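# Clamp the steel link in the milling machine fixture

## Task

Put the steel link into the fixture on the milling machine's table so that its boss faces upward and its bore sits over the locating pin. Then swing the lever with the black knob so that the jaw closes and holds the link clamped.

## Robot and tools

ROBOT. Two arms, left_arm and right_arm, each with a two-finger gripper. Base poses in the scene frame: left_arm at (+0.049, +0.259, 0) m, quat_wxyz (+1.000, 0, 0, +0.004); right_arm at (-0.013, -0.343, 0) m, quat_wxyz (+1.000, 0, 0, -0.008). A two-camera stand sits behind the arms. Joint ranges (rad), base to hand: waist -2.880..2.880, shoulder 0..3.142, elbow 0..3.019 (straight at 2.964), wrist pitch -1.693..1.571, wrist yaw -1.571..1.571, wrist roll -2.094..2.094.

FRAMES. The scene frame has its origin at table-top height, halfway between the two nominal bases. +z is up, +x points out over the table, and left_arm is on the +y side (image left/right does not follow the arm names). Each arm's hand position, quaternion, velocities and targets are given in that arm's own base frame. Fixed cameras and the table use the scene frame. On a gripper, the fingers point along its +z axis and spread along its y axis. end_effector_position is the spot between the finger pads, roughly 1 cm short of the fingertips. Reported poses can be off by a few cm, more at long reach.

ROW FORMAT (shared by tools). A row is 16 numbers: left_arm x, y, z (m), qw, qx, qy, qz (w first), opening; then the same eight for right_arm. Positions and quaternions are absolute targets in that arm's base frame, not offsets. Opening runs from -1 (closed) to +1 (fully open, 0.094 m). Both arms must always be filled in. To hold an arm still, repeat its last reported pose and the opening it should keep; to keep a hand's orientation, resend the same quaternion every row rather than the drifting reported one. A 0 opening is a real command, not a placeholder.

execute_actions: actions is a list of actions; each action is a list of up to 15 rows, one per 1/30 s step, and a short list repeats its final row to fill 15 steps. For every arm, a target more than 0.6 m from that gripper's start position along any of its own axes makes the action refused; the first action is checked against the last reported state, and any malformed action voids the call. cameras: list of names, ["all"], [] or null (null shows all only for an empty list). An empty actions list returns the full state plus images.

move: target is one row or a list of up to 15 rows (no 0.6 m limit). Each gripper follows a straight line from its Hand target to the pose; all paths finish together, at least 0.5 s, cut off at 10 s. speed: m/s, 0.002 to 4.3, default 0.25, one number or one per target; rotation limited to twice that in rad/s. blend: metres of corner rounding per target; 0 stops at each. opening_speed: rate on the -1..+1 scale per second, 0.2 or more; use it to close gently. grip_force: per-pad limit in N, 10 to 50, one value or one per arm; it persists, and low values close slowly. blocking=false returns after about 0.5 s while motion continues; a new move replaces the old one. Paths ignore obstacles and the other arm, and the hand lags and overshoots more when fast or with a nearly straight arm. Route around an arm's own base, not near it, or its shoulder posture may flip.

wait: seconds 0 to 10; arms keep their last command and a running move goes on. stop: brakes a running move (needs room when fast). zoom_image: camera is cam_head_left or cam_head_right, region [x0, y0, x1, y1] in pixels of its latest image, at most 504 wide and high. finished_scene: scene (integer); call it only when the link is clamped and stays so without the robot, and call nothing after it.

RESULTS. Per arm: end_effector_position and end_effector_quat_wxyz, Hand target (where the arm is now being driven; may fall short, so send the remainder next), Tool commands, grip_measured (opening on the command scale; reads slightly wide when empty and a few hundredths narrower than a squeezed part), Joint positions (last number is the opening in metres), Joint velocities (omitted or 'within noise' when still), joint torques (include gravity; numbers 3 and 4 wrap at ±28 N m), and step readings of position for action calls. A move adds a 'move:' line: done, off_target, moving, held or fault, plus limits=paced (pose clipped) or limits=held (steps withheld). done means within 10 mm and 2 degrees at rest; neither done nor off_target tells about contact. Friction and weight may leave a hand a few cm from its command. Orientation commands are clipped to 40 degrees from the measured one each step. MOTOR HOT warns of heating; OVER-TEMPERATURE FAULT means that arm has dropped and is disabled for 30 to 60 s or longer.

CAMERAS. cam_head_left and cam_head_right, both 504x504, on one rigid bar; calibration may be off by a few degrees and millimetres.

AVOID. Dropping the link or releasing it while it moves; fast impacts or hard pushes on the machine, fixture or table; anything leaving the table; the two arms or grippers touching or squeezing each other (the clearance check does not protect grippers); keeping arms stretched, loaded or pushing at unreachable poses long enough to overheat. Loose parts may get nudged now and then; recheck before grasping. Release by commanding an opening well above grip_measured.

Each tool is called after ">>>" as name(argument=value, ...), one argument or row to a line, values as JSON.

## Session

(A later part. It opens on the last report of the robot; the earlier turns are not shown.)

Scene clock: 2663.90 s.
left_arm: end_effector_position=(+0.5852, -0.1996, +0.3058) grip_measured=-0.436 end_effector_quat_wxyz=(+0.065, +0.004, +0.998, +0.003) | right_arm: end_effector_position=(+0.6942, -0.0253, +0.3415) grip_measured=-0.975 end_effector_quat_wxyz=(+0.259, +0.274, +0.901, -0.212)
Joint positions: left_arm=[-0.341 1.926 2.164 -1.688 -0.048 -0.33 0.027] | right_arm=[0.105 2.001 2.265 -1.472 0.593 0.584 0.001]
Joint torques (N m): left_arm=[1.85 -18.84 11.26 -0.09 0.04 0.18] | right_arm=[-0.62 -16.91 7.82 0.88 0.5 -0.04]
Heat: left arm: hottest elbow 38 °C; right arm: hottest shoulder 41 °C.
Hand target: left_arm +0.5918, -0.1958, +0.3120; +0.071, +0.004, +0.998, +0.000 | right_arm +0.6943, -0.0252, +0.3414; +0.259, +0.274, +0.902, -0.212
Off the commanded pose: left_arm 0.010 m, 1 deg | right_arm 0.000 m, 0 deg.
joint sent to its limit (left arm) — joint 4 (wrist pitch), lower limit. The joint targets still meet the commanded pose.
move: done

>>> move(
  target=[
    [0.592, -0.196, 0.295, 0.0698, 0.004, 0.9976, 0, -0.8, 0.6942, -0.0253, 0.3415, 0.259, 0.274, 0.901, -0.212, -1],
    [0.581, -0.2265, 0.295, 0.0698, 0.004, 0.9976, 0, -0.8, 0.6942, -0.0253, 0.3415, 0.259, 0.274, 0.901, -0.212, -1],
  ],
  speed=0.025,
  cameras=["all"],
)

>>> zoom_image(
  camera="cam_head_left",
  region=[243, 70, 297, 124],
)

>>> zoom_image(
  camera="cam_head_right",
  region=[243, 70, 297, 124],
)

Scene clock: 2685.43 s.
left_arm: end_effector_position=(+0.5834, -0.2123, +0.3033) grip_measured=-0.436 end_effector_quat_wxyz=(+0.076, -0.001, +0.997, +0.004) | right_arm: end_effector_position=(+0.6942, -0.0253, +0.3415) grip_measured=-0.975 end_effector_quat_wxyz=(+0.259, +0.274, +0.901, -0.212)
Joint positions: left_arm=[-0.365 1.916 2.14 -1.656 -0.061 -0.363 0.027] | right_arm=[0.105 2.001 2.265 -1.472 0.593 0.584 0.001]
Joint torques (N m): left_arm=[-0.32 -18.78 8.31 0.47 0.31 -0.01] | right_arm=[-0.38 -17.2 7.87 0.87 0.5 -0.05]
Heat: left arm: hottest elbow 39 °C; right arm: hottest shoulder 41 °C.
Hand target: left_arm +0.5807, -0.2263, +0.2950; +0.070, +0.004, +0.998, +0.000 | right_arm +0.6943, -0.0252, +0.3414; +0.259, +0.274, +0.902, -0.212
Off the commanded pose: left_arm 0.017 m, 1 deg | right_arm 0.000 m, 0 deg.
move: off_target (left_arm)

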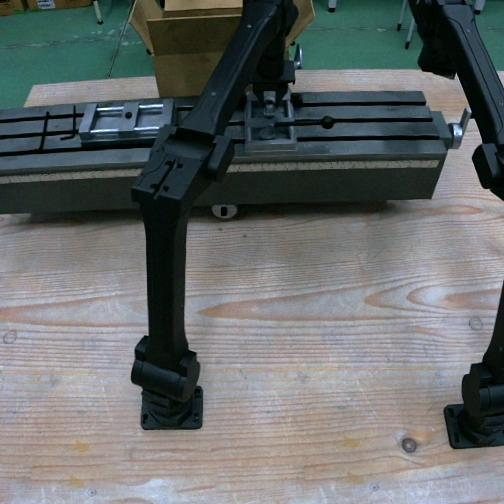

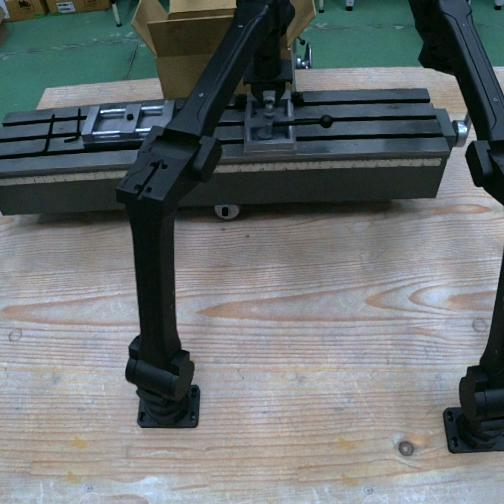

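Scaled by 9.333 from the camera's 504x504 image, which has a finer 720x720 frame.

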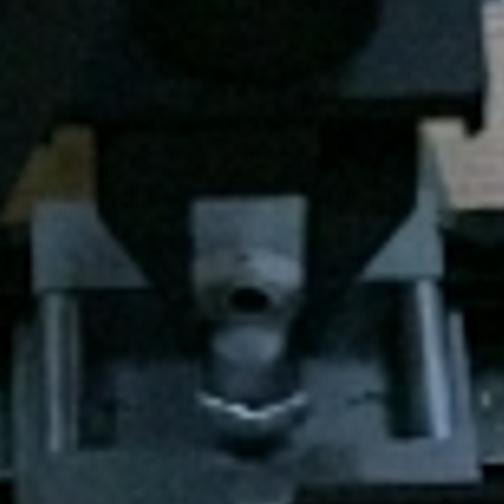

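Scaled by 9.333 from the camera's 504x504 image, which has a finer 720x720 frame.

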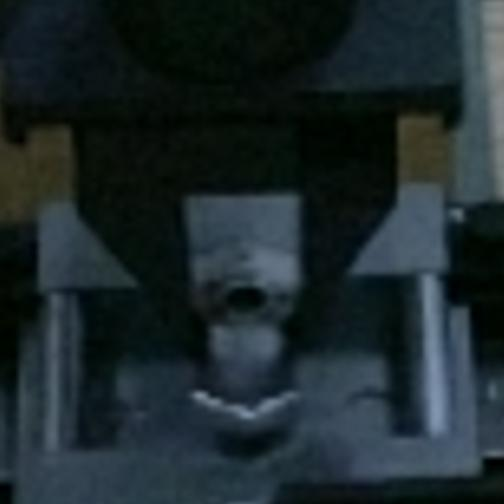

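>>> move(
  target=[
    [0.570, -0.2225, 0.293, 0.0698, 0.004, 0.9976, 0, -0.8, 0.6942, -0.0253, 0.3415, 0.259, 0.274, 0.901, -0.212, -1],
  ],
  speed=0.02,
  cameras=["all"],
)

>>> zoom_image(
  camera="cam_head_left",
  region=[243, 70, 297, 124],
)

>>> zoom_image(
  camera="cam_head_right",
  region=[243, 70, 297, 124],
)

Scene clock: 2695.53 s.
left_arm: end_effector_position=(+0.5819, -0.2115, +0.2937) grip_measured=-0.436 end_effector_quat_wxyz=(+0.079, -0.002, +0.997, +0.003) | right_arm: end_effector_position=(+0.6942, -0.0253, +0.3415) grip_measured=-0.975 end_effector_quat_wxyz=(+0.259, +0.274, +0.901, -0.212)
Joint positions: left_arm=[-0.365 1.899 2.087 -1.614 -0.063 -0.364 0.027] | right_arm=[0.105 2.001 2.265 -1.472 0.593 0.584 0.001]
Joint torques (N m): left_arm=[-0.44 -20.54 7.42 -0.16 0.35 -0.01] | right_arm=[-0.5 -17.03 7.8 0.8 0.5 -0.05]
Heat: left arm: hottest elbow 38 °C; right arm: hottest shoulder 41 °C.
Hand target: left_arm +0.5702, -0.2223, +0.2932; +0.070, +0.004, +0.998, +0.000 | right_arm +0.6943, -0.0252, +0.3414; +0.259, +0.274, +0.902, -0.212
Off the commanded pose: left_arm 0.016 m, 1 deg | right_arm 0.000 m, 0 deg.
move: off_target (left_arm)

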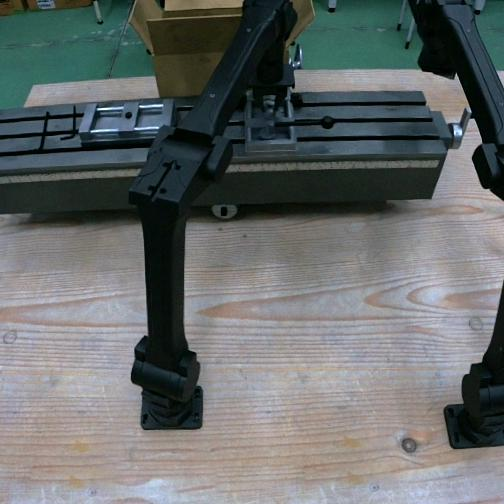

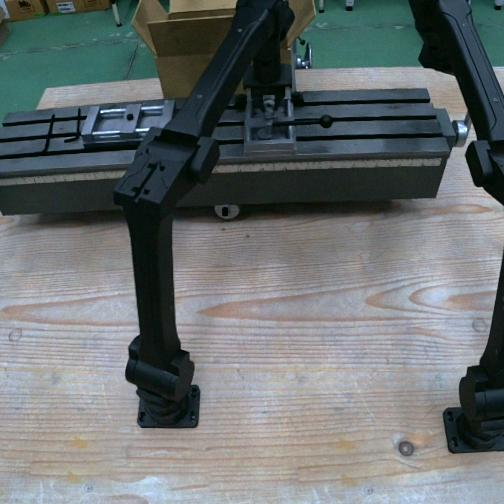

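Scaled by 9.333 from the camera's 504x504 image, which has a finer 720x720 frame.

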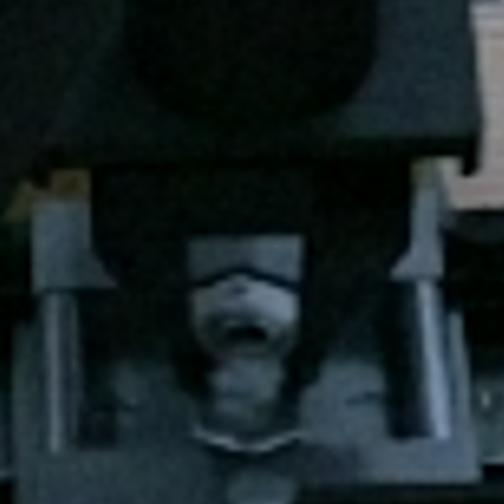

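Scaled by 9.333 from the camera's 504x504 image, which has a finer 720x720 frame.

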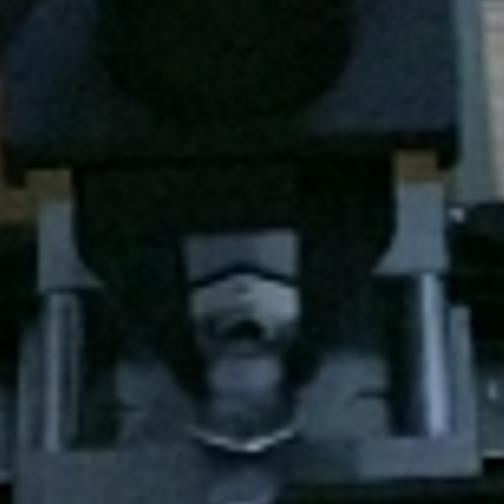

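>>> move(
  target=[
    [0.575, -0.2195, 0.278, 0.0698, 0.004, 0.9976, 0, -0.8, 0.6942, -0.0253, 0.3415, 0.259, 0.274, 0.901, -0.212, -1],
  ],
  speed=0.03,
  cameras=["all"],
)

>>> zoom_image(
  camera="cam_head_left",
  region=[243, 70, 297, 124],
)

>>> zoom_image(
  camera="cam_head_right",
  region=[243, 70, 297, 124],
)

Scene clock: 2717.43 s.
left_arm: end_effector_position=(+0.5820, -0.2115, +0.2922) grip_measured=-0.436 end_effector_quat_wxyz=(+0.088, -0.002, +0.996, +0.000) | right_arm: end_effector_position=(+0.6942, -0.0253, +0.3415) grip_measured=-0.975 end_effector_quat_wxyz=(+0.259, +0.274, +0.901, -0.212)
Joint positions: left_arm=[-0.365 1.882 2.057 -1.581 -0.063 -0.364 0.027] | right_arm=[0.105 2.001 2.265 -1.472 0.593 0.584 0.001]
Joint torques (N m): left_arm=[0.21 -18.67 7.2 0.14 0.39 0.07] | right_arm=[-0.62 -16.97 7.83 0.88 0.51 -0.03]
Heat: left arm: hottest elbow 38 °C; right arm: hottest shoulder 41 °C.
Hand target: left_arm +0.5749, -0.2194, +0.2783; +0.070, +0.004, +0.998, +0.000 | right_arm +0.6943, -0.0252, +0.3414; +0.259, +0.274, +0.902, -0.212
Off the commanded pose: left_arm 0.018 m, 2 deg | right_arm 0.000 m, 0 deg.
move: off_target (left_arm)

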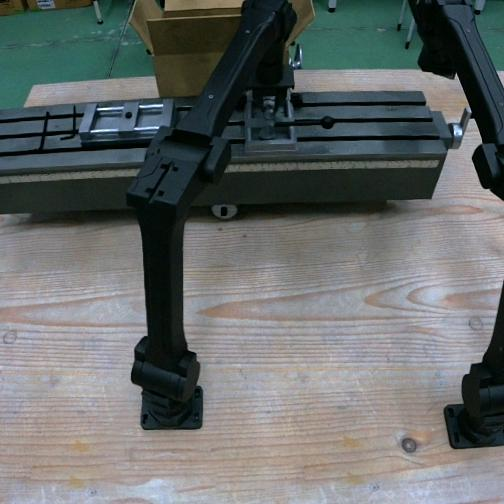

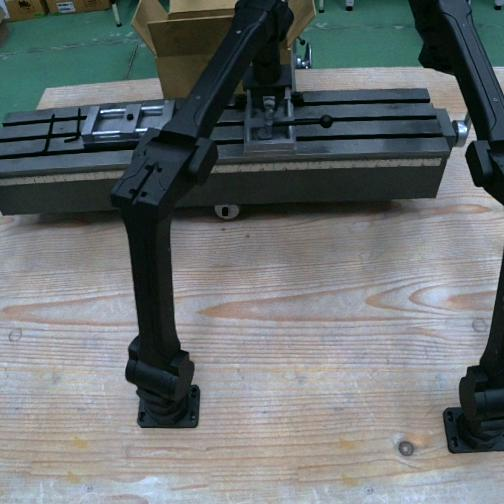

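Scaled by 9.333 from the camera's 504x504 image, which has a finer 720x720 frame.

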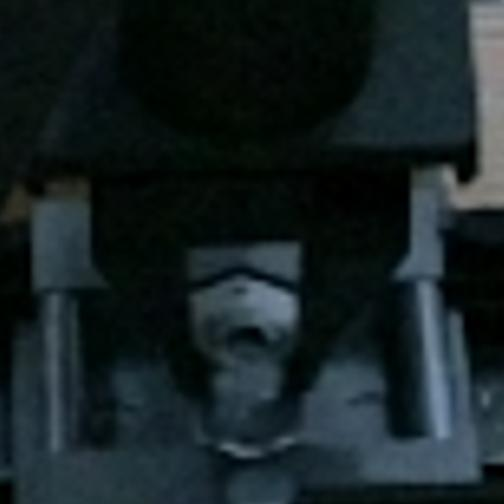

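Scaled by 9.333 from the camera's 504x504 image, which has a finer 720x720 frame.

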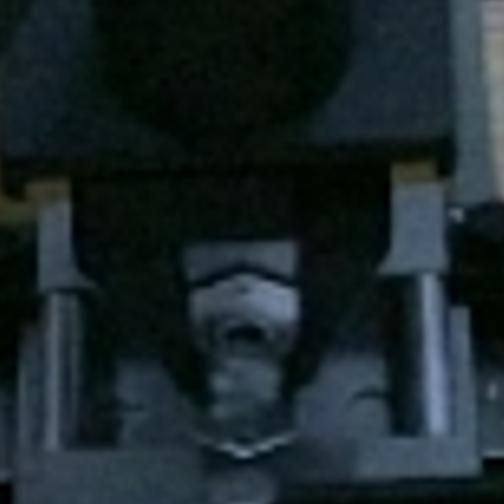

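>>> move(
  target=[
    [0.575, -0.2195, 0.285, 0.0698, 0.004, 0.9976, 0, 0.0, 0.6942, -0.0253, 0.3415, 0.259, 0.274, 0.901, -0.212, -1],
    [0.580, -0.2115, 0.37, 0.0698, 0.004, 0.9976, 0, 0.0, 0.6942, -0.0253, 0.36, 0.259, 0.274, 0.901, -0.212, -0.45],
    [0.42, -0.06, 0.42, 0.0698, 0.004, 0.9976, 0, 0.0, 0.60, 0.20, 0.42, 0.0661, -0.7054, 0.7054, -0.0223, -0.45],
  ],
  speed=[0.1, 0.12, 0.25],
  blend=[0, 0.03, 0],
  cameras=["all"],
)

>>> zoom_image(
  camera="cam_head_left",
  region=[235, 85, 345, 155],
)

>>> zoom_image(
  camera="cam_head_right",
  region=[235, 85, 345, 155],
)

Scene clock: 2803.10 s.
left_arm: end_effector_position=(+0.4239, -0.0644, +0.4196) grip_measured=-0.002 end_effector_quat_wxyz=(+0.135, +0.004, +0.991, -0.009) | right_arm: end_effector_position=(+0.6033, +0.1947, +0.3884) grip_measured=-0.453 end_effector_quat_wxyz=(-0.146, +0.690, -0.706, +0.063)
Joint positions: left_arm=[-0.159 1.359 1.745 -1.687 -0.023 -0.147 0.047] | right_arm=[0.308 1.898 2.32 -1.674 -0.019 -1.238 0.026]
Joint torques (N m): left_arm=[1.79 -11.16 8.2 0.13 0.13 0.18] | right_arm=[-0.15 -16.32 10.99 0.55 -0.24 -0.13]
Heat: left arm: hottest shoulder 36 °C; right arm: hottest shoulder 41 °C.
Hand target: left_arm +0.4200, -0.0601, +0.4193; +0.130, +0.004, +0.991, -0.009 | right_arm +0.5985, +0.1994, +0.4188; -0.172, +0.693, -0.696, +0.075
Off the commanded pose: left_arm 0.006 m, 8 deg | right_arm 0.032 m, 10 deg.
joint sent to its limit (left arm) — joint 4 (wrist pitch), lower limit. The joint targets are off in orientation, not in position.
joint sent to its limit (right arm) — joint 4 (wrist pitch), lower limit. The joint targets are off in orientation, not in position.
move: off_target (left_arm, right_arm); blend cut to 0 m at target 2; target 2's new opening was sent with right_arm's hand 0.017 m and 2 deg from that target

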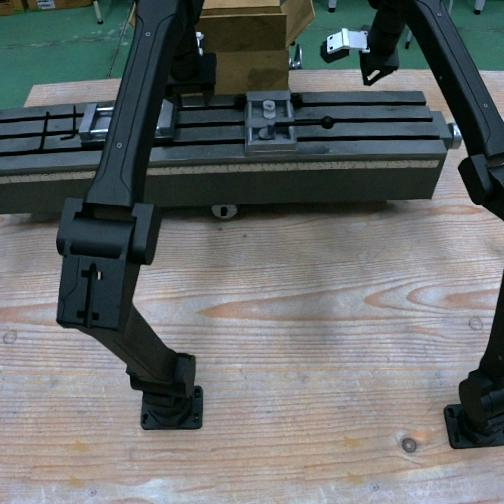

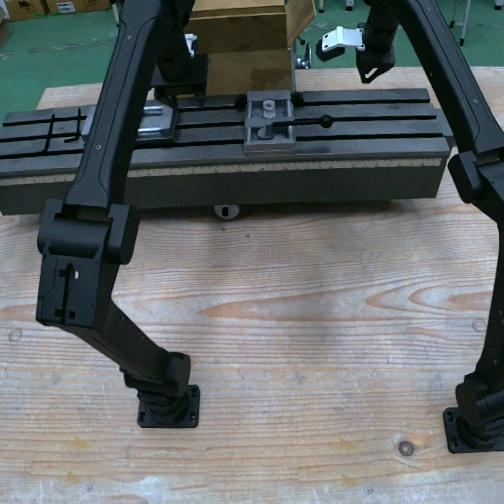

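Scaled by 4.582 from the camera's 504x504 image, which has a finer 720x720 frame.

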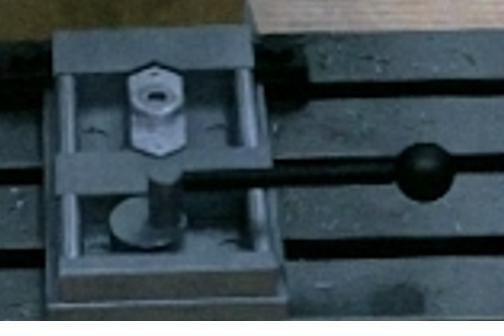

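Scaled by 4.582 from the camera's 504x504 image, which has a finer 720x720 frame.

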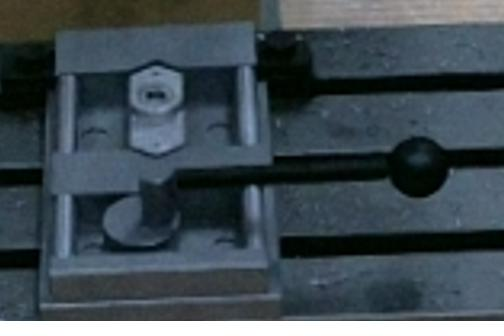

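>>> zoom_image(
  camera="cam_head_left",
  region=[310, 20, 410, 130],
)

>>> zoom_image(
  camera="cam_head_right",
  region=[310, 20, 410, 130],
)

Scaled by 4.582 from the camera's 504x504 image, which has a finer 720x720 frame.

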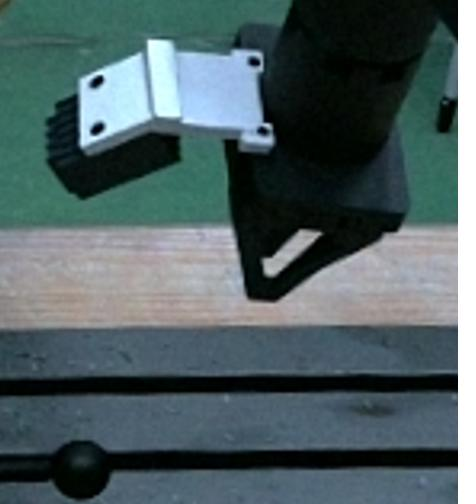

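Scaled by 4.582 from the camera's 504x504 image, which has a finer 720x720 frame.

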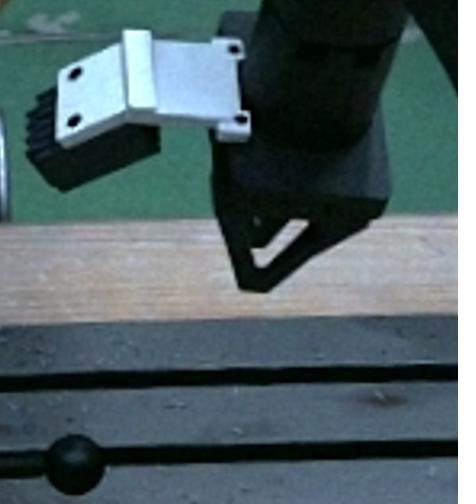

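>>> move(
  target=[0.42, -0.06, 0.42, 0.0698, 0.004, 0.9976, 0, 0.0, 0.572, 0.298, 0.355, 0.0661, -0.7054, 0.7054, -0.0223, 0.0],
  speed=0.15,
  cameras=["all"],
)

>>> zoom_image(
  camera="cam_head_left",
  region=[255, 50, 345, 140],
)

>>> zoom_image(
  camera="cam_head_right",
  region=[255, 50, 345, 140],
)

Scene clock: 2844.00 s.
left_arm: end_effector_position=(+0.4239, -0.0644, +0.4196) grip_measured=-0.002 end_effector_quat_wxyz=(+0.135, +0.004, +0.991, -0.009) | right_arm: end_effector_position=(+0.5741, +0.2957, +0.3538) grip_measured=-0.003 end_effector_quat_wxyz=(-0.123, +0.703, -0.699, +0.042)
Joint positions: left_arm=[-0.159 1.359 1.745 -1.687 -0.023 -0.147 0.047] | right_arm=[0.478 1.949 2.314 -1.674 0.006 -1.099 0.047]
Joint torques (N m): left_arm=[1.73 -11.11 8.18 0.1 0.13 0.18] | right_arm=[0.15 -16.09 7.71 0.44 -0.19 0.05]
Heat: left arm: hottest elbow 37 °C; right arm: hottest shoulder 41 °C.
Hand target: left_arm +0.4200, -0.0601, +0.4193; +0.130, +0.004, +0.991, -0.009 | right_arm +0.5717, +0.2977, +0.3544; -0.122, +0.702, -0.701, +0.040
Off the commanded pose: left_arm 0.006 m, 8 deg | right_arm 0.003 m, 7 deg.
joint sent to its limit (left arm) — joint 4 (wrist pitch), lower limit. The joint targets are off in orientation, not in position.
joint sent to its limit (right arm) — joint 4 (wrist pitch), lower limit. The joint targets are off in orientation, not in position.
move: off_target (left_arm, right_arm)

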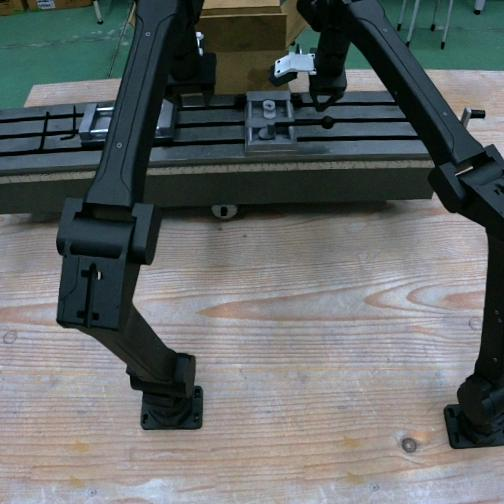

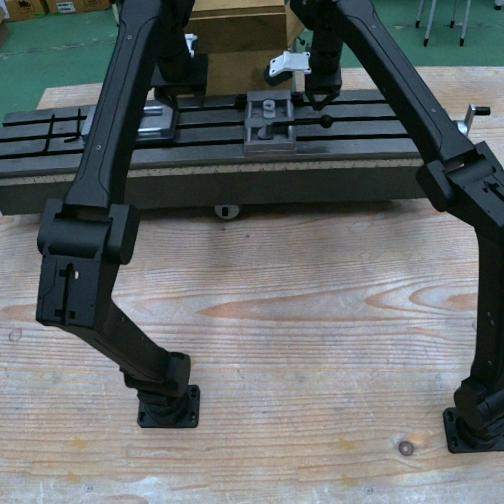

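Scaled by 5.600 from the camera's 504x504 image, which has a finer 720x720 frame.

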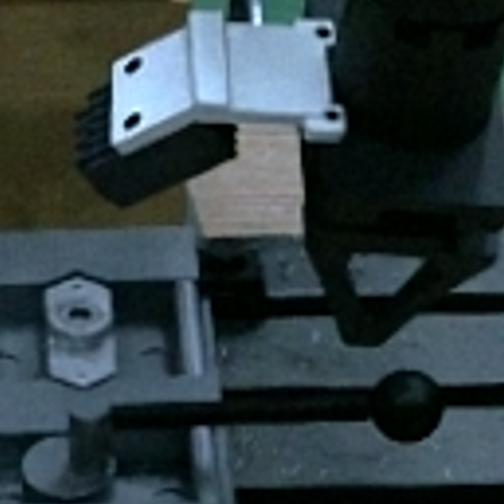

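Scaled by 5.600 from the camera's 504x504 image, which has a finer 720x720 frame.

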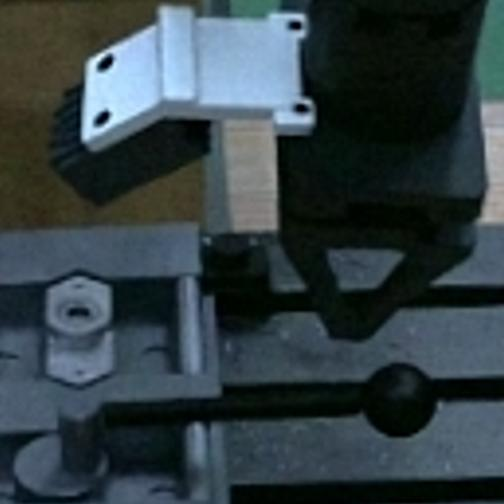

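>>> move(
  target=[
    [0.42, -0.06, 0.42, 0.0698, 0.004, 0.9976, 0, 0.0, 0.572, 0.305, 0.33, 0.0661, -0.7054, 0.7054, -0.0223, 0.0],
    [0.42, -0.06, 0.42, 0.0698, 0.004, 0.9976, 0, 0.0, 0.572, 0.305, 0.297, 0.0661, -0.7054, 0.7054, -0.0223, 0.0],
  ],
  speed=0.08,
  cameras=["all"],
)

>>> zoom_image(
  camera="cam_head_left",
  region=[255, 65, 345, 155],
)

>>> zoom_image(
  camera="cam_head_right",
  region=[255, 65, 345, 155],
)

Scene clock: 2868.27 s.
left_arm: end_effector_position=(+0.4239, -0.0644, +0.4196) grip_measured=-0.002 end_effector_quat_wxyz=(+0.135, +0.004, +0.991, -0.009) | right_arm: end_effector_position=(+0.5751, +0.2992, +0.3021) grip_measured=-0.003 end_effector_quat_wxyz=(-0.075, +0.704, -0.706, +0.026)
Joint positions: left_arm=[-0.159 1.359 1.745 -1.687 -0.023 -0.147 0.047] | right_arm=[0.482 1.996 2.26 -1.675 0.006 -1.087 0.047]
Joint torques (N m): left_arm=[1.67 -11.05 8.2 0.09 0.13 0.18] | right_arm=[0.15 -15.85 7.58 0.25 -0.19 0.05]
Heat: left arm: hottest elbow 38 °C; right arm: hottest shoulder 41 °C.
Hand target: left_arm +0.4200, -0.0601, +0.4193; +0.130, +0.004, +0.991, -0.009 | right_arm +0.5719, +0.3048, +0.2969; -0.069, +0.705, -0.705, +0.023
Off the commanded pose: left_arm 0.006 m, 8 deg | right_arm 0.008 m, 1 deg.
joint sent to its limit (left arm) — joint 4 (wrist pitch), lower limit. The joint targets are off in orientation, not in position.
joint sent to its limit (right arm) — joint 4 (wrist pitch), lower limit. The joint targets still meet the commanded pose.
move: off_target (left_arm)

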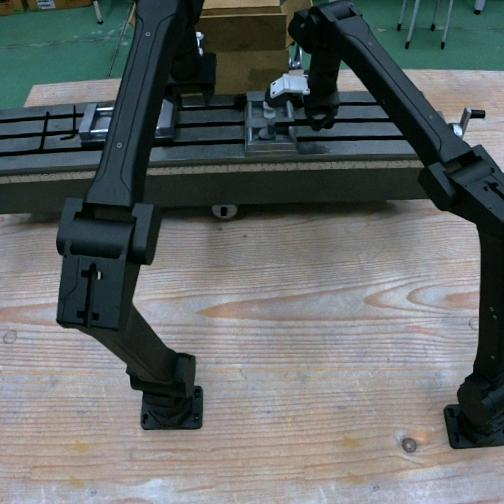

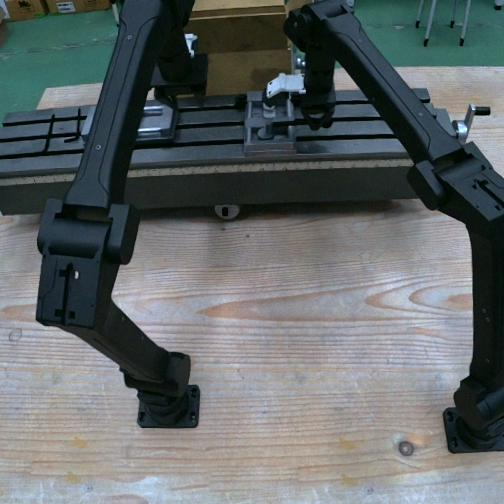

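Scaled by 5.600 from the camera's 504x504 image, which has a finer 720x720 frame.

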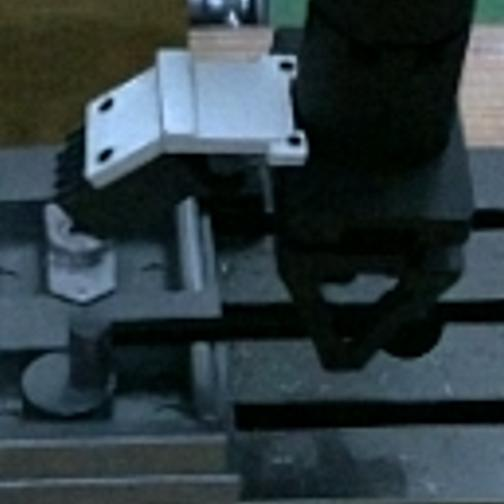

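Scaled by 5.600 from the camera's 504x504 image, which has a finer 720x720 frame.

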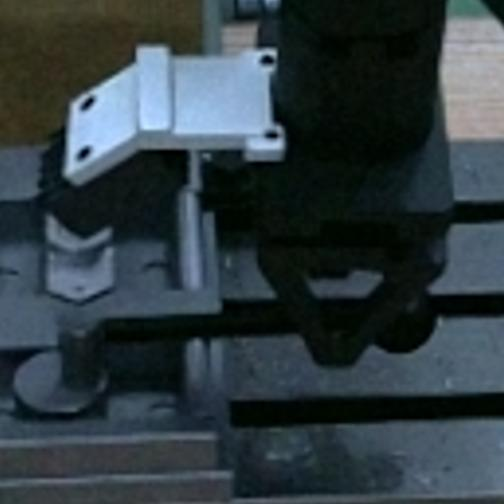

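>>> move(
  target=[
    [0.42, -0.06, 0.42, 0.0698, 0.004, 0.9976, 0, 0.0, 0.572, 0.305, 0.287, 0.0661, -0.7054, 0.7054, -0.0223, 0.0],
    [0.42, -0.06, 0.42, 0.0698, 0.004, 0.9976, 0, 0.0, 0.572, 0.305, 0.287, 0.0661, -0.7054, 0.7054, -0.0223, -0.68],
  ],
  speed=0.06,
  opening_speed=0.8,
  cameras=["all"],
)

>>> zoom_image(
  camera="cam_head_left",
  region=[255, 65, 345, 155],
)

>>> zoom_image(
  camera="cam_head_right",
  region=[255, 65, 345, 155],
)

Scene clock: 2887.50 s.
left_arm: end_effector_position=(+0.4239, -0.0644, +0.4196) grip_measured=-0.002 end_effector_quat_wxyz=(+0.135, +0.004, +0.991, -0.009) | right_arm: end_effector_position=(+0.5671, +0.3053, +0.2892) grip_measured=-0.675 end_effector_quat_wxyz=(-0.062, +0.711, -0.701, +0.019)
Joint positions: left_arm=[-0.159 1.359 1.745 -1.687 -0.023 -0.147 0.047] | right_arm=[0.495 1.996 2.228 -1.672 0 -1.09 0.015]
Joint torques (N m): left_arm=[1.79 -11.16 8.18 0.1 0.13 0.18] | right_arm=[-0.79 -16.5 7.65 0.92 0.06 0.09]
Heat: left arm: hottest elbow 38 °C; right arm: hottest shoulder 41 °C.
Hand target: left_arm +0.4200, -0.0601, +0.4193; +0.130, +0.004, +0.991, -0.009 | right_arm +0.5719, +0.3049, +0.2870; -0.066, +0.705, -0.705, +0.022
Off the commanded pose: left_arm 0.006 m, 8 deg | right_arm 0.005 m, 1 deg.
joint sent to its limit (left arm) — joint 4 (wrist pitch), lower limit. The joint targets are off in orientation, not in position.
move: off_target (left_arm)

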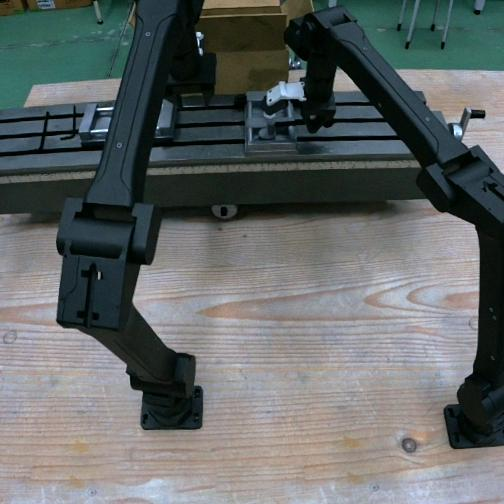

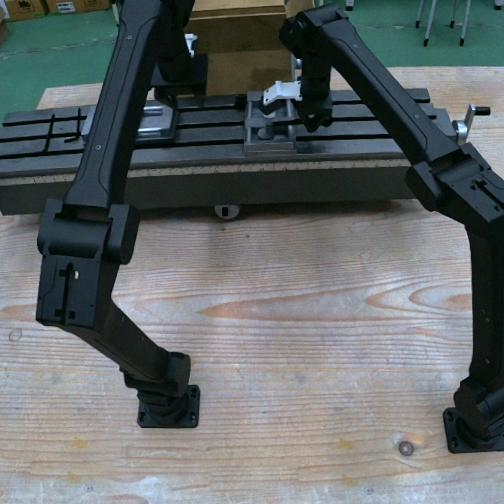

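Scaled by 5.600 from the camera's 504x504 image, which has a finer 720x720 frame.

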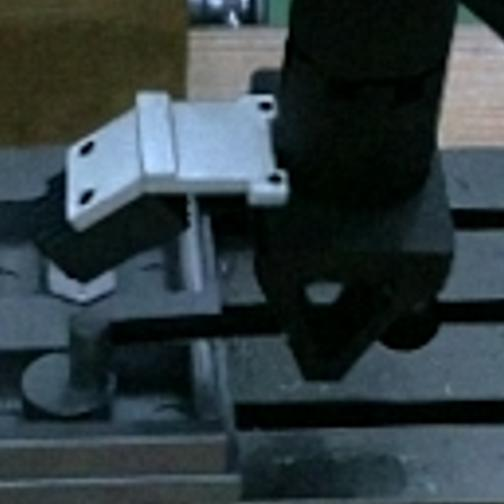

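Scaled by 5.600 from the camera's 504x504 image, which has a finer 720x720 frame.

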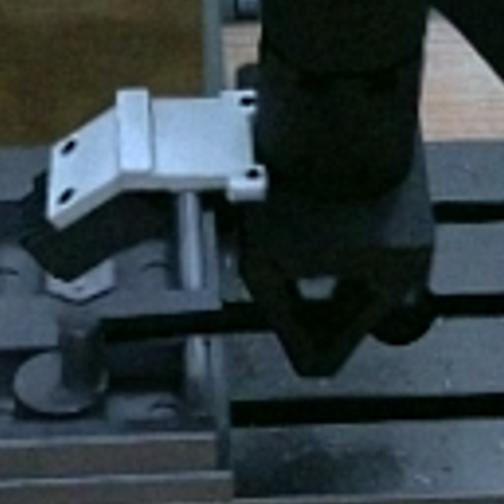

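>>> move(
  target=[
    [0.42, -0.06, 0.42, 0.0698, 0.004, 0.9976, 0, 0.0, 0.5443, 0.3063, 0.286, 0.0686, -0.6412, 0.7642, -0.0129, -0.68],
    [0.42, -0.06, 0.42, 0.0698, 0.004, 0.9976, 0, 0.0, 0.5226, 0.3132, 0.286, 0.0698, -0.5360, 0.8414, -0.0019, -0.68],
    [0.42, -0.06, 0.42, 0.0698, 0.004, 0.9976, 0, 0.0, 0.5035, 0.3254, 0.286, 0.0691, -0.4216, 0.9041, 0.0096, -0.68],
    [0.42, -0.06, 0.42, 0.0698, 0.004, 0.9976, 0, 0.0, 0.4881, 0.3421, 0.286, 0.0666, -0.3000, 0.9514, 0.0210, -0.68],
    [0.42, -0.06, 0.42, 0.0698, 0.004, 0.9976, 0, 0.0, 0.4776, 0.3622, 0.286, 0.0621, -0.1732, 0.9824, 0.0319, -0.68],
    [0.42, -0.06, 0.42, 0.0698, 0.004, 0.9976, 0, 0.0, 0.4727, 0.3844, 0.286, 0.0560, -0.0435, 0.9967, 0.0417, -0.68],
  ],
  speed=0.06,
  blend=[0.008, 0.008, 0.008, 0.008, 0.008, 0],
  cameras=["all"],
)

>>> zoom_image(
  camera="cam_head_left",
  region=[225, 75, 335, 185],
)

>>> zoom_image(
  camera="cam_head_right",
  region=[225, 75, 335, 185],
)

Scene clock: 2937.30 s.
left_arm: end_effector_position=(+0.4239, -0.0644, +0.4196) grip_measured=-0.002 end_effector_quat_wxyz=(+0.135, +0.004, +0.991, -0.009) | right_arm: end_effector_position=(+0.4835, +0.3518, +0.2888) grip_measured=-0.676 end_effector_quat_wxyz=(+0.066, -0.206, +0.976, +0.029)
Joint positions: left_arm=[-0.159 1.359 1.745 -1.687 -0.023 -0.147 0.047] | right_arm=[0.63 1.83 1.974 -1.572 0.002 0.214 0.015]
Joint torques (N m): left_arm=[1.67 -11.05 8.17 0.13 0.13 0.19] | right_arm=[0.32 -14.45 7.77 0.55 -0.11 0.54]
Heat: left arm: hottest elbow 38 °C; right arm: hottest elbow 41 °C.
Hand target: left_arm +0.4200, -0.0601, +0.4193; +0.130, +0.004, +0.991, -0.009 | right_arm +0.4786, +0.3601, +0.2860; +0.063, -0.187, +0.980, +0.031
Off the commanded pose: left_arm 0.006 m, 8 deg | right_arm 0.034 m, 19 deg.
joint sent to its limit (left arm) — joint 4 (wrist pitch), lower limit.
move: off_target (left_arm, right_arm; path cut at 10 s); path passed 4 of 6 targets

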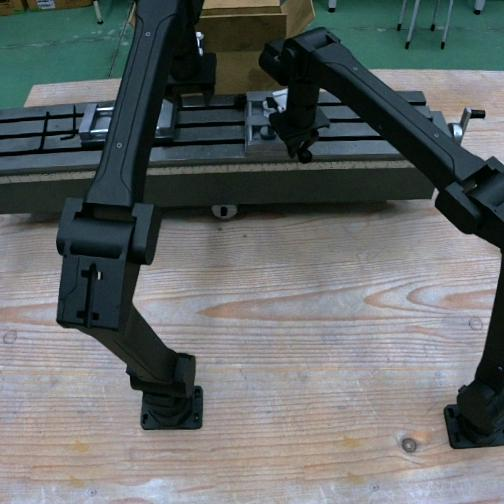

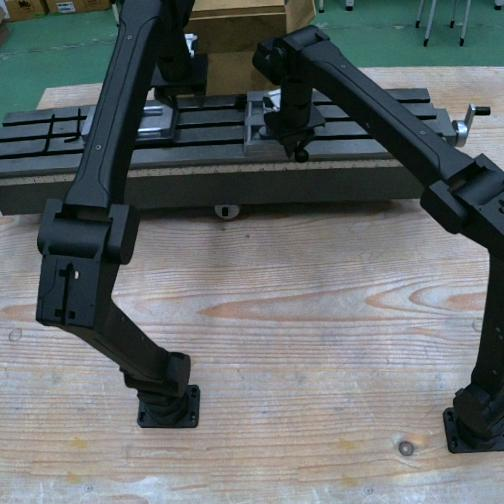

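Scaled by 4.582 from the camera's 504x504 image, which has a finer 720x720 frame.

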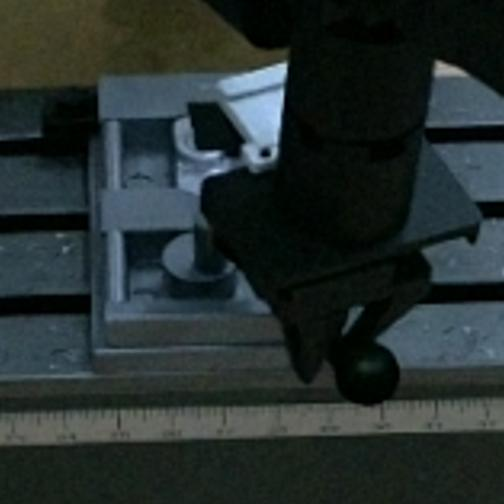

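Scaled by 4.582 from the camera's 504x504 image, which has a finer 720x720 frame.

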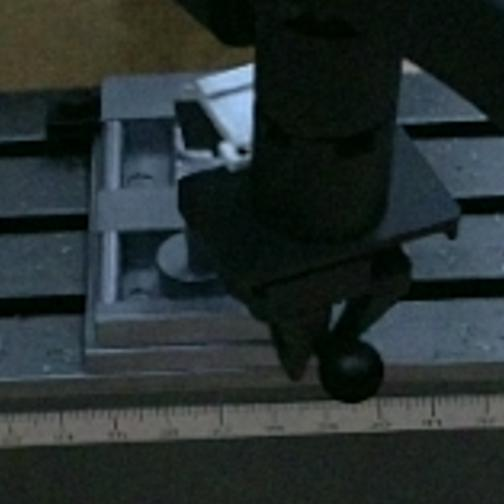

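>>> move(
  target=[
    [0.42,-0.06,0.42,0.0698,0.004,0.9976,0,0.0,0.4776,0.3622,0.286,0.0621,-0.1732,0.9824,0.0319,-0.68],
    [0.42,-0.06,0.42,0.0698,0.004,0.9976,0,0.0,0.4727,0.3844,0.286,0.0560,-0.0435,0.9967,0.0417,-0.68],
  ],
  speed=0.15,
  blend=[0.008,0],
  cameras=["cam_head_left"],
)

Scene clock: 3007.70 s.
left_arm: end_effector_position=(+0.4239, -0.0644, +0.4196) grip_measured=-0.002 end_effector_quat_wxyz=(+0.135, +0.004, +0.991, -0.009) | right_arm: end_effector_position=(+0.4731, +0.3732, +0.2889) grip_measured=-0.676 end_effector_quat_wxyz=(+0.063, -0.067, +0.995, +0.042)
Joint positions: left_arm=[-0.159 1.359 1.745 -1.687 -0.023 -0.147 0.047] | right_arm=[0.669 1.839 1.987 -1.568 0.002 0.534 0.015]
Joint torques (N m): left_arm=[1.67 -11.11 8.2 0.1 0.12 0.18] | right_arm=[0.56 -13.27 9.95 0.02 -0.07 0.6]
Heat: left arm: hottest elbow 38 °C; right arm: hottest elbow 41 °C.
Hand target: left_arm +0.4200, -0.0601, +0.4193; +0.130, +0.004, +0.991, -0.009 | right_arm +0.4724, +0.3842, +0.2858; +0.057, -0.044, +0.997, +0.042
Off the commanded pose: left_arm 0.006 m, 8 deg | right_arm 0.012 m, 3 deg.
joint sent to its limit (left arm) — joint 4 (wrist pitch), lower limit. The joint targets are off in orientation, not in position.
move: off_target (left_arm, right_arm)
Images, in order (width x height): cam_head_left 504x504.

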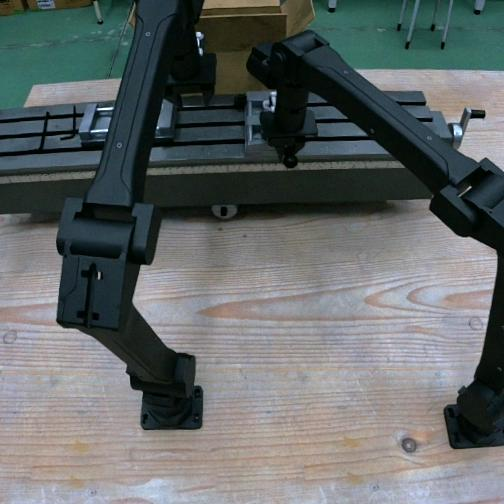

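>>> move(
  target=[
    [0.42,-0.06,0.42,0.0698,0.004,0.9976,0,0.0,0.4727,0.3844,0.286,0.0560,-0.0435,0.9967,0.0417,-0.68],
    [0.42,-0.06,0.42,0.0698,0.004,0.9976,0,0.0,0.4737,0.4071,0.286,0.0488,0.0869,0.9938,0.0499,-0.68],
  ],
  speed=0.15,
  blend=[0.008,0],
  cameras=["cam_head_left","cam_head_right"],
)

>>> zoom_image(
  camera="cam_head_left",
  region=[230, 70, 340, 180],
)

Scene clock: 3023.33 s.
left_arm: end_effector_position=(+0.4239, -0.0644, +0.4196) grip_measured=-0.002 end_effector_quat_wxyz=(+0.135, +0.004, +0.991, -0.009) | right_arm: end_effector_position=(+0.4694, +0.3906, +0.2889) grip_measured=-0.675 end_effector_quat_wxyz=(+0.051, +0.043, +0.997, +0.045)
Joint positions: left_arm=[-0.159 1.359 1.745 -1.687 -0.023 -0.147 0.047] | right_arm=[0.696 1.876 2.043 -1.602 0.003 0.781 0.015]
Joint torques (N m): left_arm=[1.73 -11.16 8.2 0.1 0.12 0.18] | right_arm=[0.44 -12.81 10.88 0.51 -0.12 1.06]
Heat: left arm: hottest elbow 38 °C; right arm: hottest elbow 42 °C.
Hand target: left_arm +0.4200, -0.0601, +0.4193; +0.130, +0.004, +0.991, -0.009 | right_arm +0.4730, +0.4067, +0.2858; +0.050, +0.085, +0.994, +0.052
Off the commanded pose: left_arm 0.006 m, 8 deg | right_arm 0.017 m, 5 deg.
joint sent to its limit (left arm) — joint 4 (wrist pitch), lower limit. The joint targets are off in orientation, not in position.
move: off_target (left_arm, right_arm)

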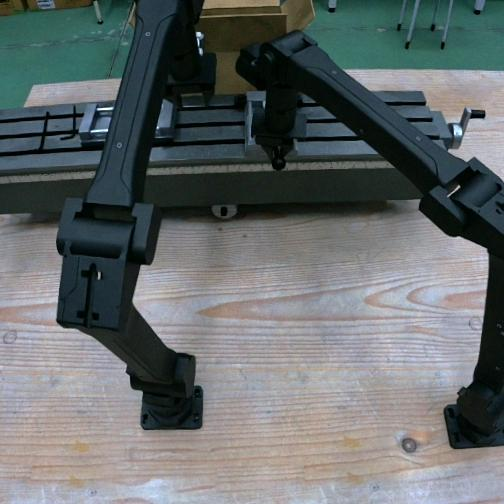

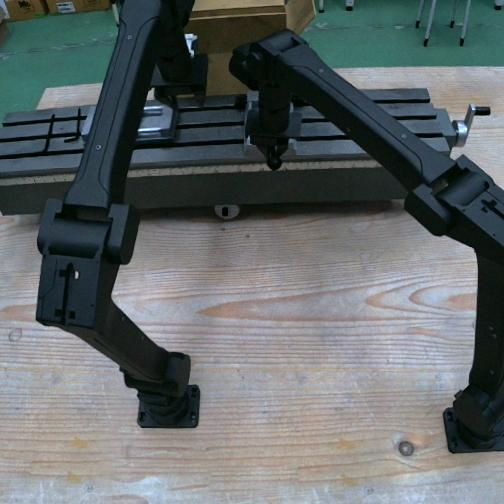

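Scaled by 4.582 from the camera's 504x504 image, which has a finer 720x720 frame.

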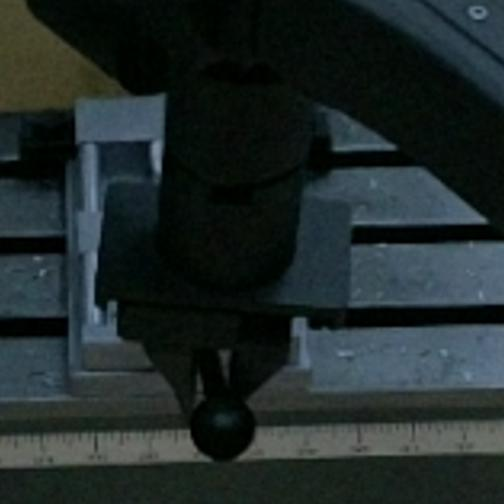

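>>> move(
  target=[
    [0.42,-0.06,0.42,0.0698,0.004,0.9976,0,0.0,0.4737,0.4071,0.286,0.0488,0.0869,0.9938,0.0499,-0.68],
    [0.42,-0.06,0.42,0.0698,0.004,0.9976,0,0.0,0.4806,0.4288,0.286,0.0408,0.2159,0.9739,0.0566,-0.68],
  ],
  speed=0.15,
  blend=[0.008,0],
  cameras=["cam_head_left"],
)

>>> zoom_image(
  camera="cam_head_left",
  region=[230, 70, 340, 180],
)

Scene clock: 3055.77 s.
left_arm: end_effector_position=(+0.4239, -0.0644, +0.4196) grip_measured=-0.002 end_effector_quat_wxyz=(+0.135, +0.004, +0.991, -0.009) | right_arm: end_effector_position=(+0.4692, +0.3931, +0.2887) grip_measured=-0.668 end_effector_quat_wxyz=(+0.038, +0.086, +0.995, +0.030)
Joint positions: left_arm=[-0.159 1.359 1.745 -1.687 -0.023 -0.147 0.047] | right_arm=[0.702 1.913 2.101 -1.662 0.012 0.874 0.016]
Joint torques (N m): left_arm=[1.73 -11.05 8.18 0.1 0.13 0.18] | right_arm=[1.14 -11.93 12.45 1.8 -1.04 2.86]
Heat: left arm: hottest elbow 37 °C; right arm: hottest elbow 45 °C.
Hand target: left_arm +0.4200, -0.0601, +0.4193; +0.130, +0.004, +0.991, -0.009 | right_arm +0.4781, +0.4268, +0.2859; +0.040, +0.202, +0.977, +0.064
Off the commanded pose: left_arm 0.006 m, 8 deg | right_arm 0.038 m, 15 deg.
joint sent to its limit (left arm) — joint 4 (wrist pitch), lower limit. The joint targets are off in orientation, not in position.
move: off_target (left_arm, right_arm)
Images, in order (width x height): cam_head_left 504x504.

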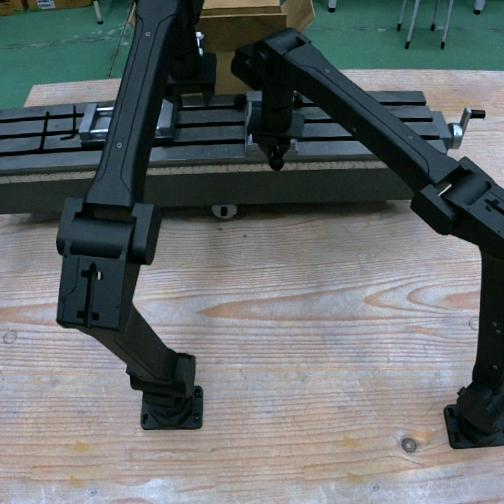

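Scaled by 4.582 from the camera's 504x504 image, which has a finer 720x720 frame.

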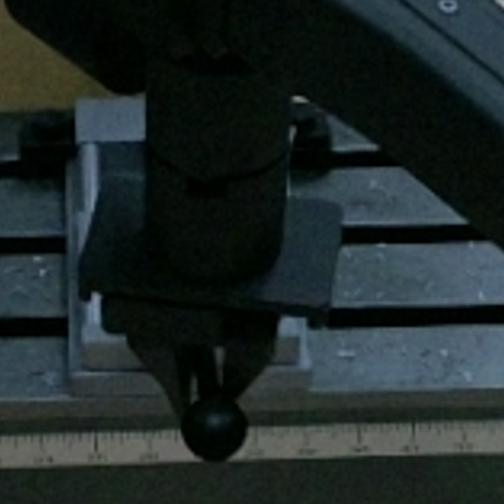

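>>> move(
  target=[
    [0.42,-0.06,0.42,0.0698,0.004,0.9976,0,0.0,0.4692,0.3931,0.287,0.038,0.086,0.995,0.030,0.0],
    [0.42,-0.06,0.42,0.0698,0.004,0.9976,0,0.0,0.4692,0.3931,0.37,0.0488,0.0869,0.9938,0.0499,0.0],
    [0.42,-0.06,0.42,0.0698,0.004,0.9976,0,0.0,0.44,0.20,0.42,0.0488,0.0869,0.9938,0.0499,0.0],
  ],
  speed=[0.15,0.15,0.3],
  cameras=["cam_head_left","cam_head_right"],
)

>>> zoom_image(
  camera="cam_head_left",
  region=[230, 70, 340, 180],
)

>>> zoom_image(
  camera="cam_head_right",
  region=[230, 70, 340, 180],
)

Scene clock: 3078.90 s.
left_arm: end_effector_position=(+0.4239, -0.0644, +0.4196) grip_measured=-0.002 end_effector_quat_wxyz=(+0.135, +0.004, +0.991, -0.009) | right_arm: end_effector_position=(+0.4396, +0.2015, +0.4208) grip_measured=-0.003 end_effector_quat_wxyz=(+0.114, +0.091, +0.986, +0.087)
Joint positions: left_arm=[-0.159 1.359 1.745 -1.687 -0.023 -0.147 0.047] | right_arm=[0.416 1.494 1.885 -1.676 -0.04 0.605 0.047]
Joint torques (N m): left_arm=[1.67 -11.16 8.18 0.1 0.12 0.18] | right_arm=[-0.91 -9.7 7.53 0.59 -0.08 -0.17]
Heat: left arm: hottest elbow 37 °C; right arm: hottest elbow 44 °C.
Hand target: left_arm +0.4200, -0.0601, +0.4193; +0.130, +0.004, +0.991, -0.009 | right_arm +0.4399, +0.2000, +0.4194; +0.111, +0.088, +0.986, +0.085
Off the commanded pose: left_arm 0.006 m, 8 deg | right_arm 0.002 m, 9 deg.
joint sent to its limit (left arm) — joint 4 (wrist pitch), lower limit. The joint targets are off in orientation, not in position.
joint sent to its limit (right arm) — joint 4 (wrist pitch), lower limit. The joint targets are off in orientation, not in position.
move: off_target (left_arm, right_arm)

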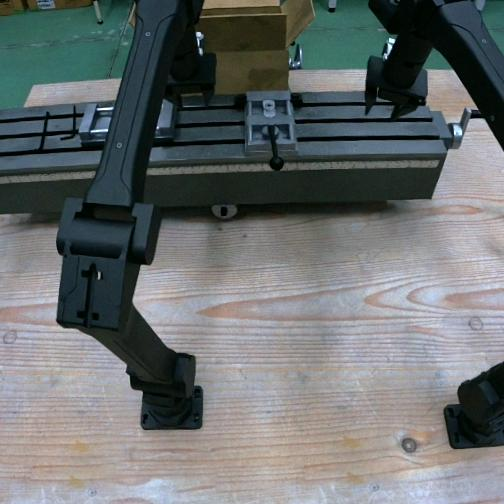

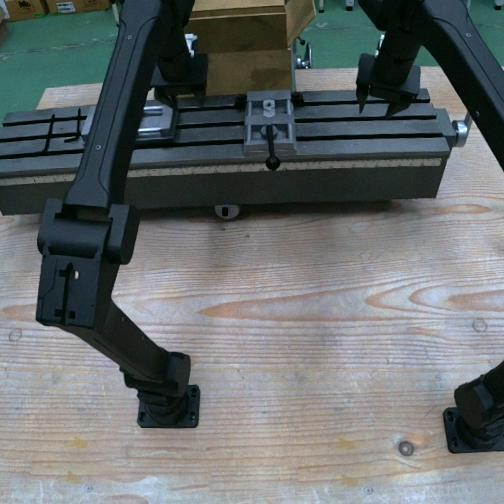

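Scaled by 4.582 from the camera's 504x504 image, which has a finer 720x720 frame.

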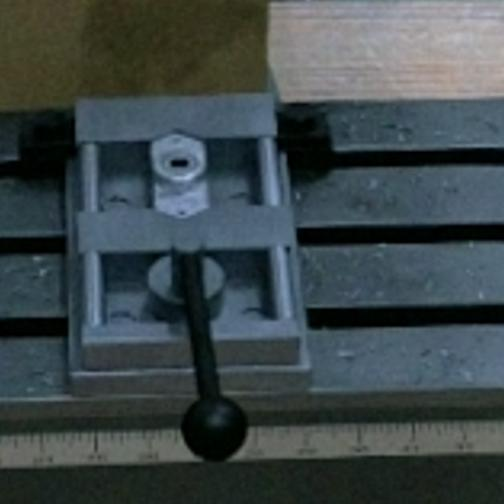

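Scaled by 4.582 from the camera's 504x504 image, which has a finer 720x720 frame.

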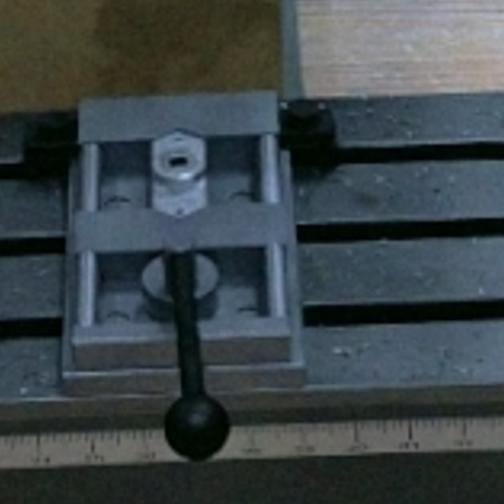

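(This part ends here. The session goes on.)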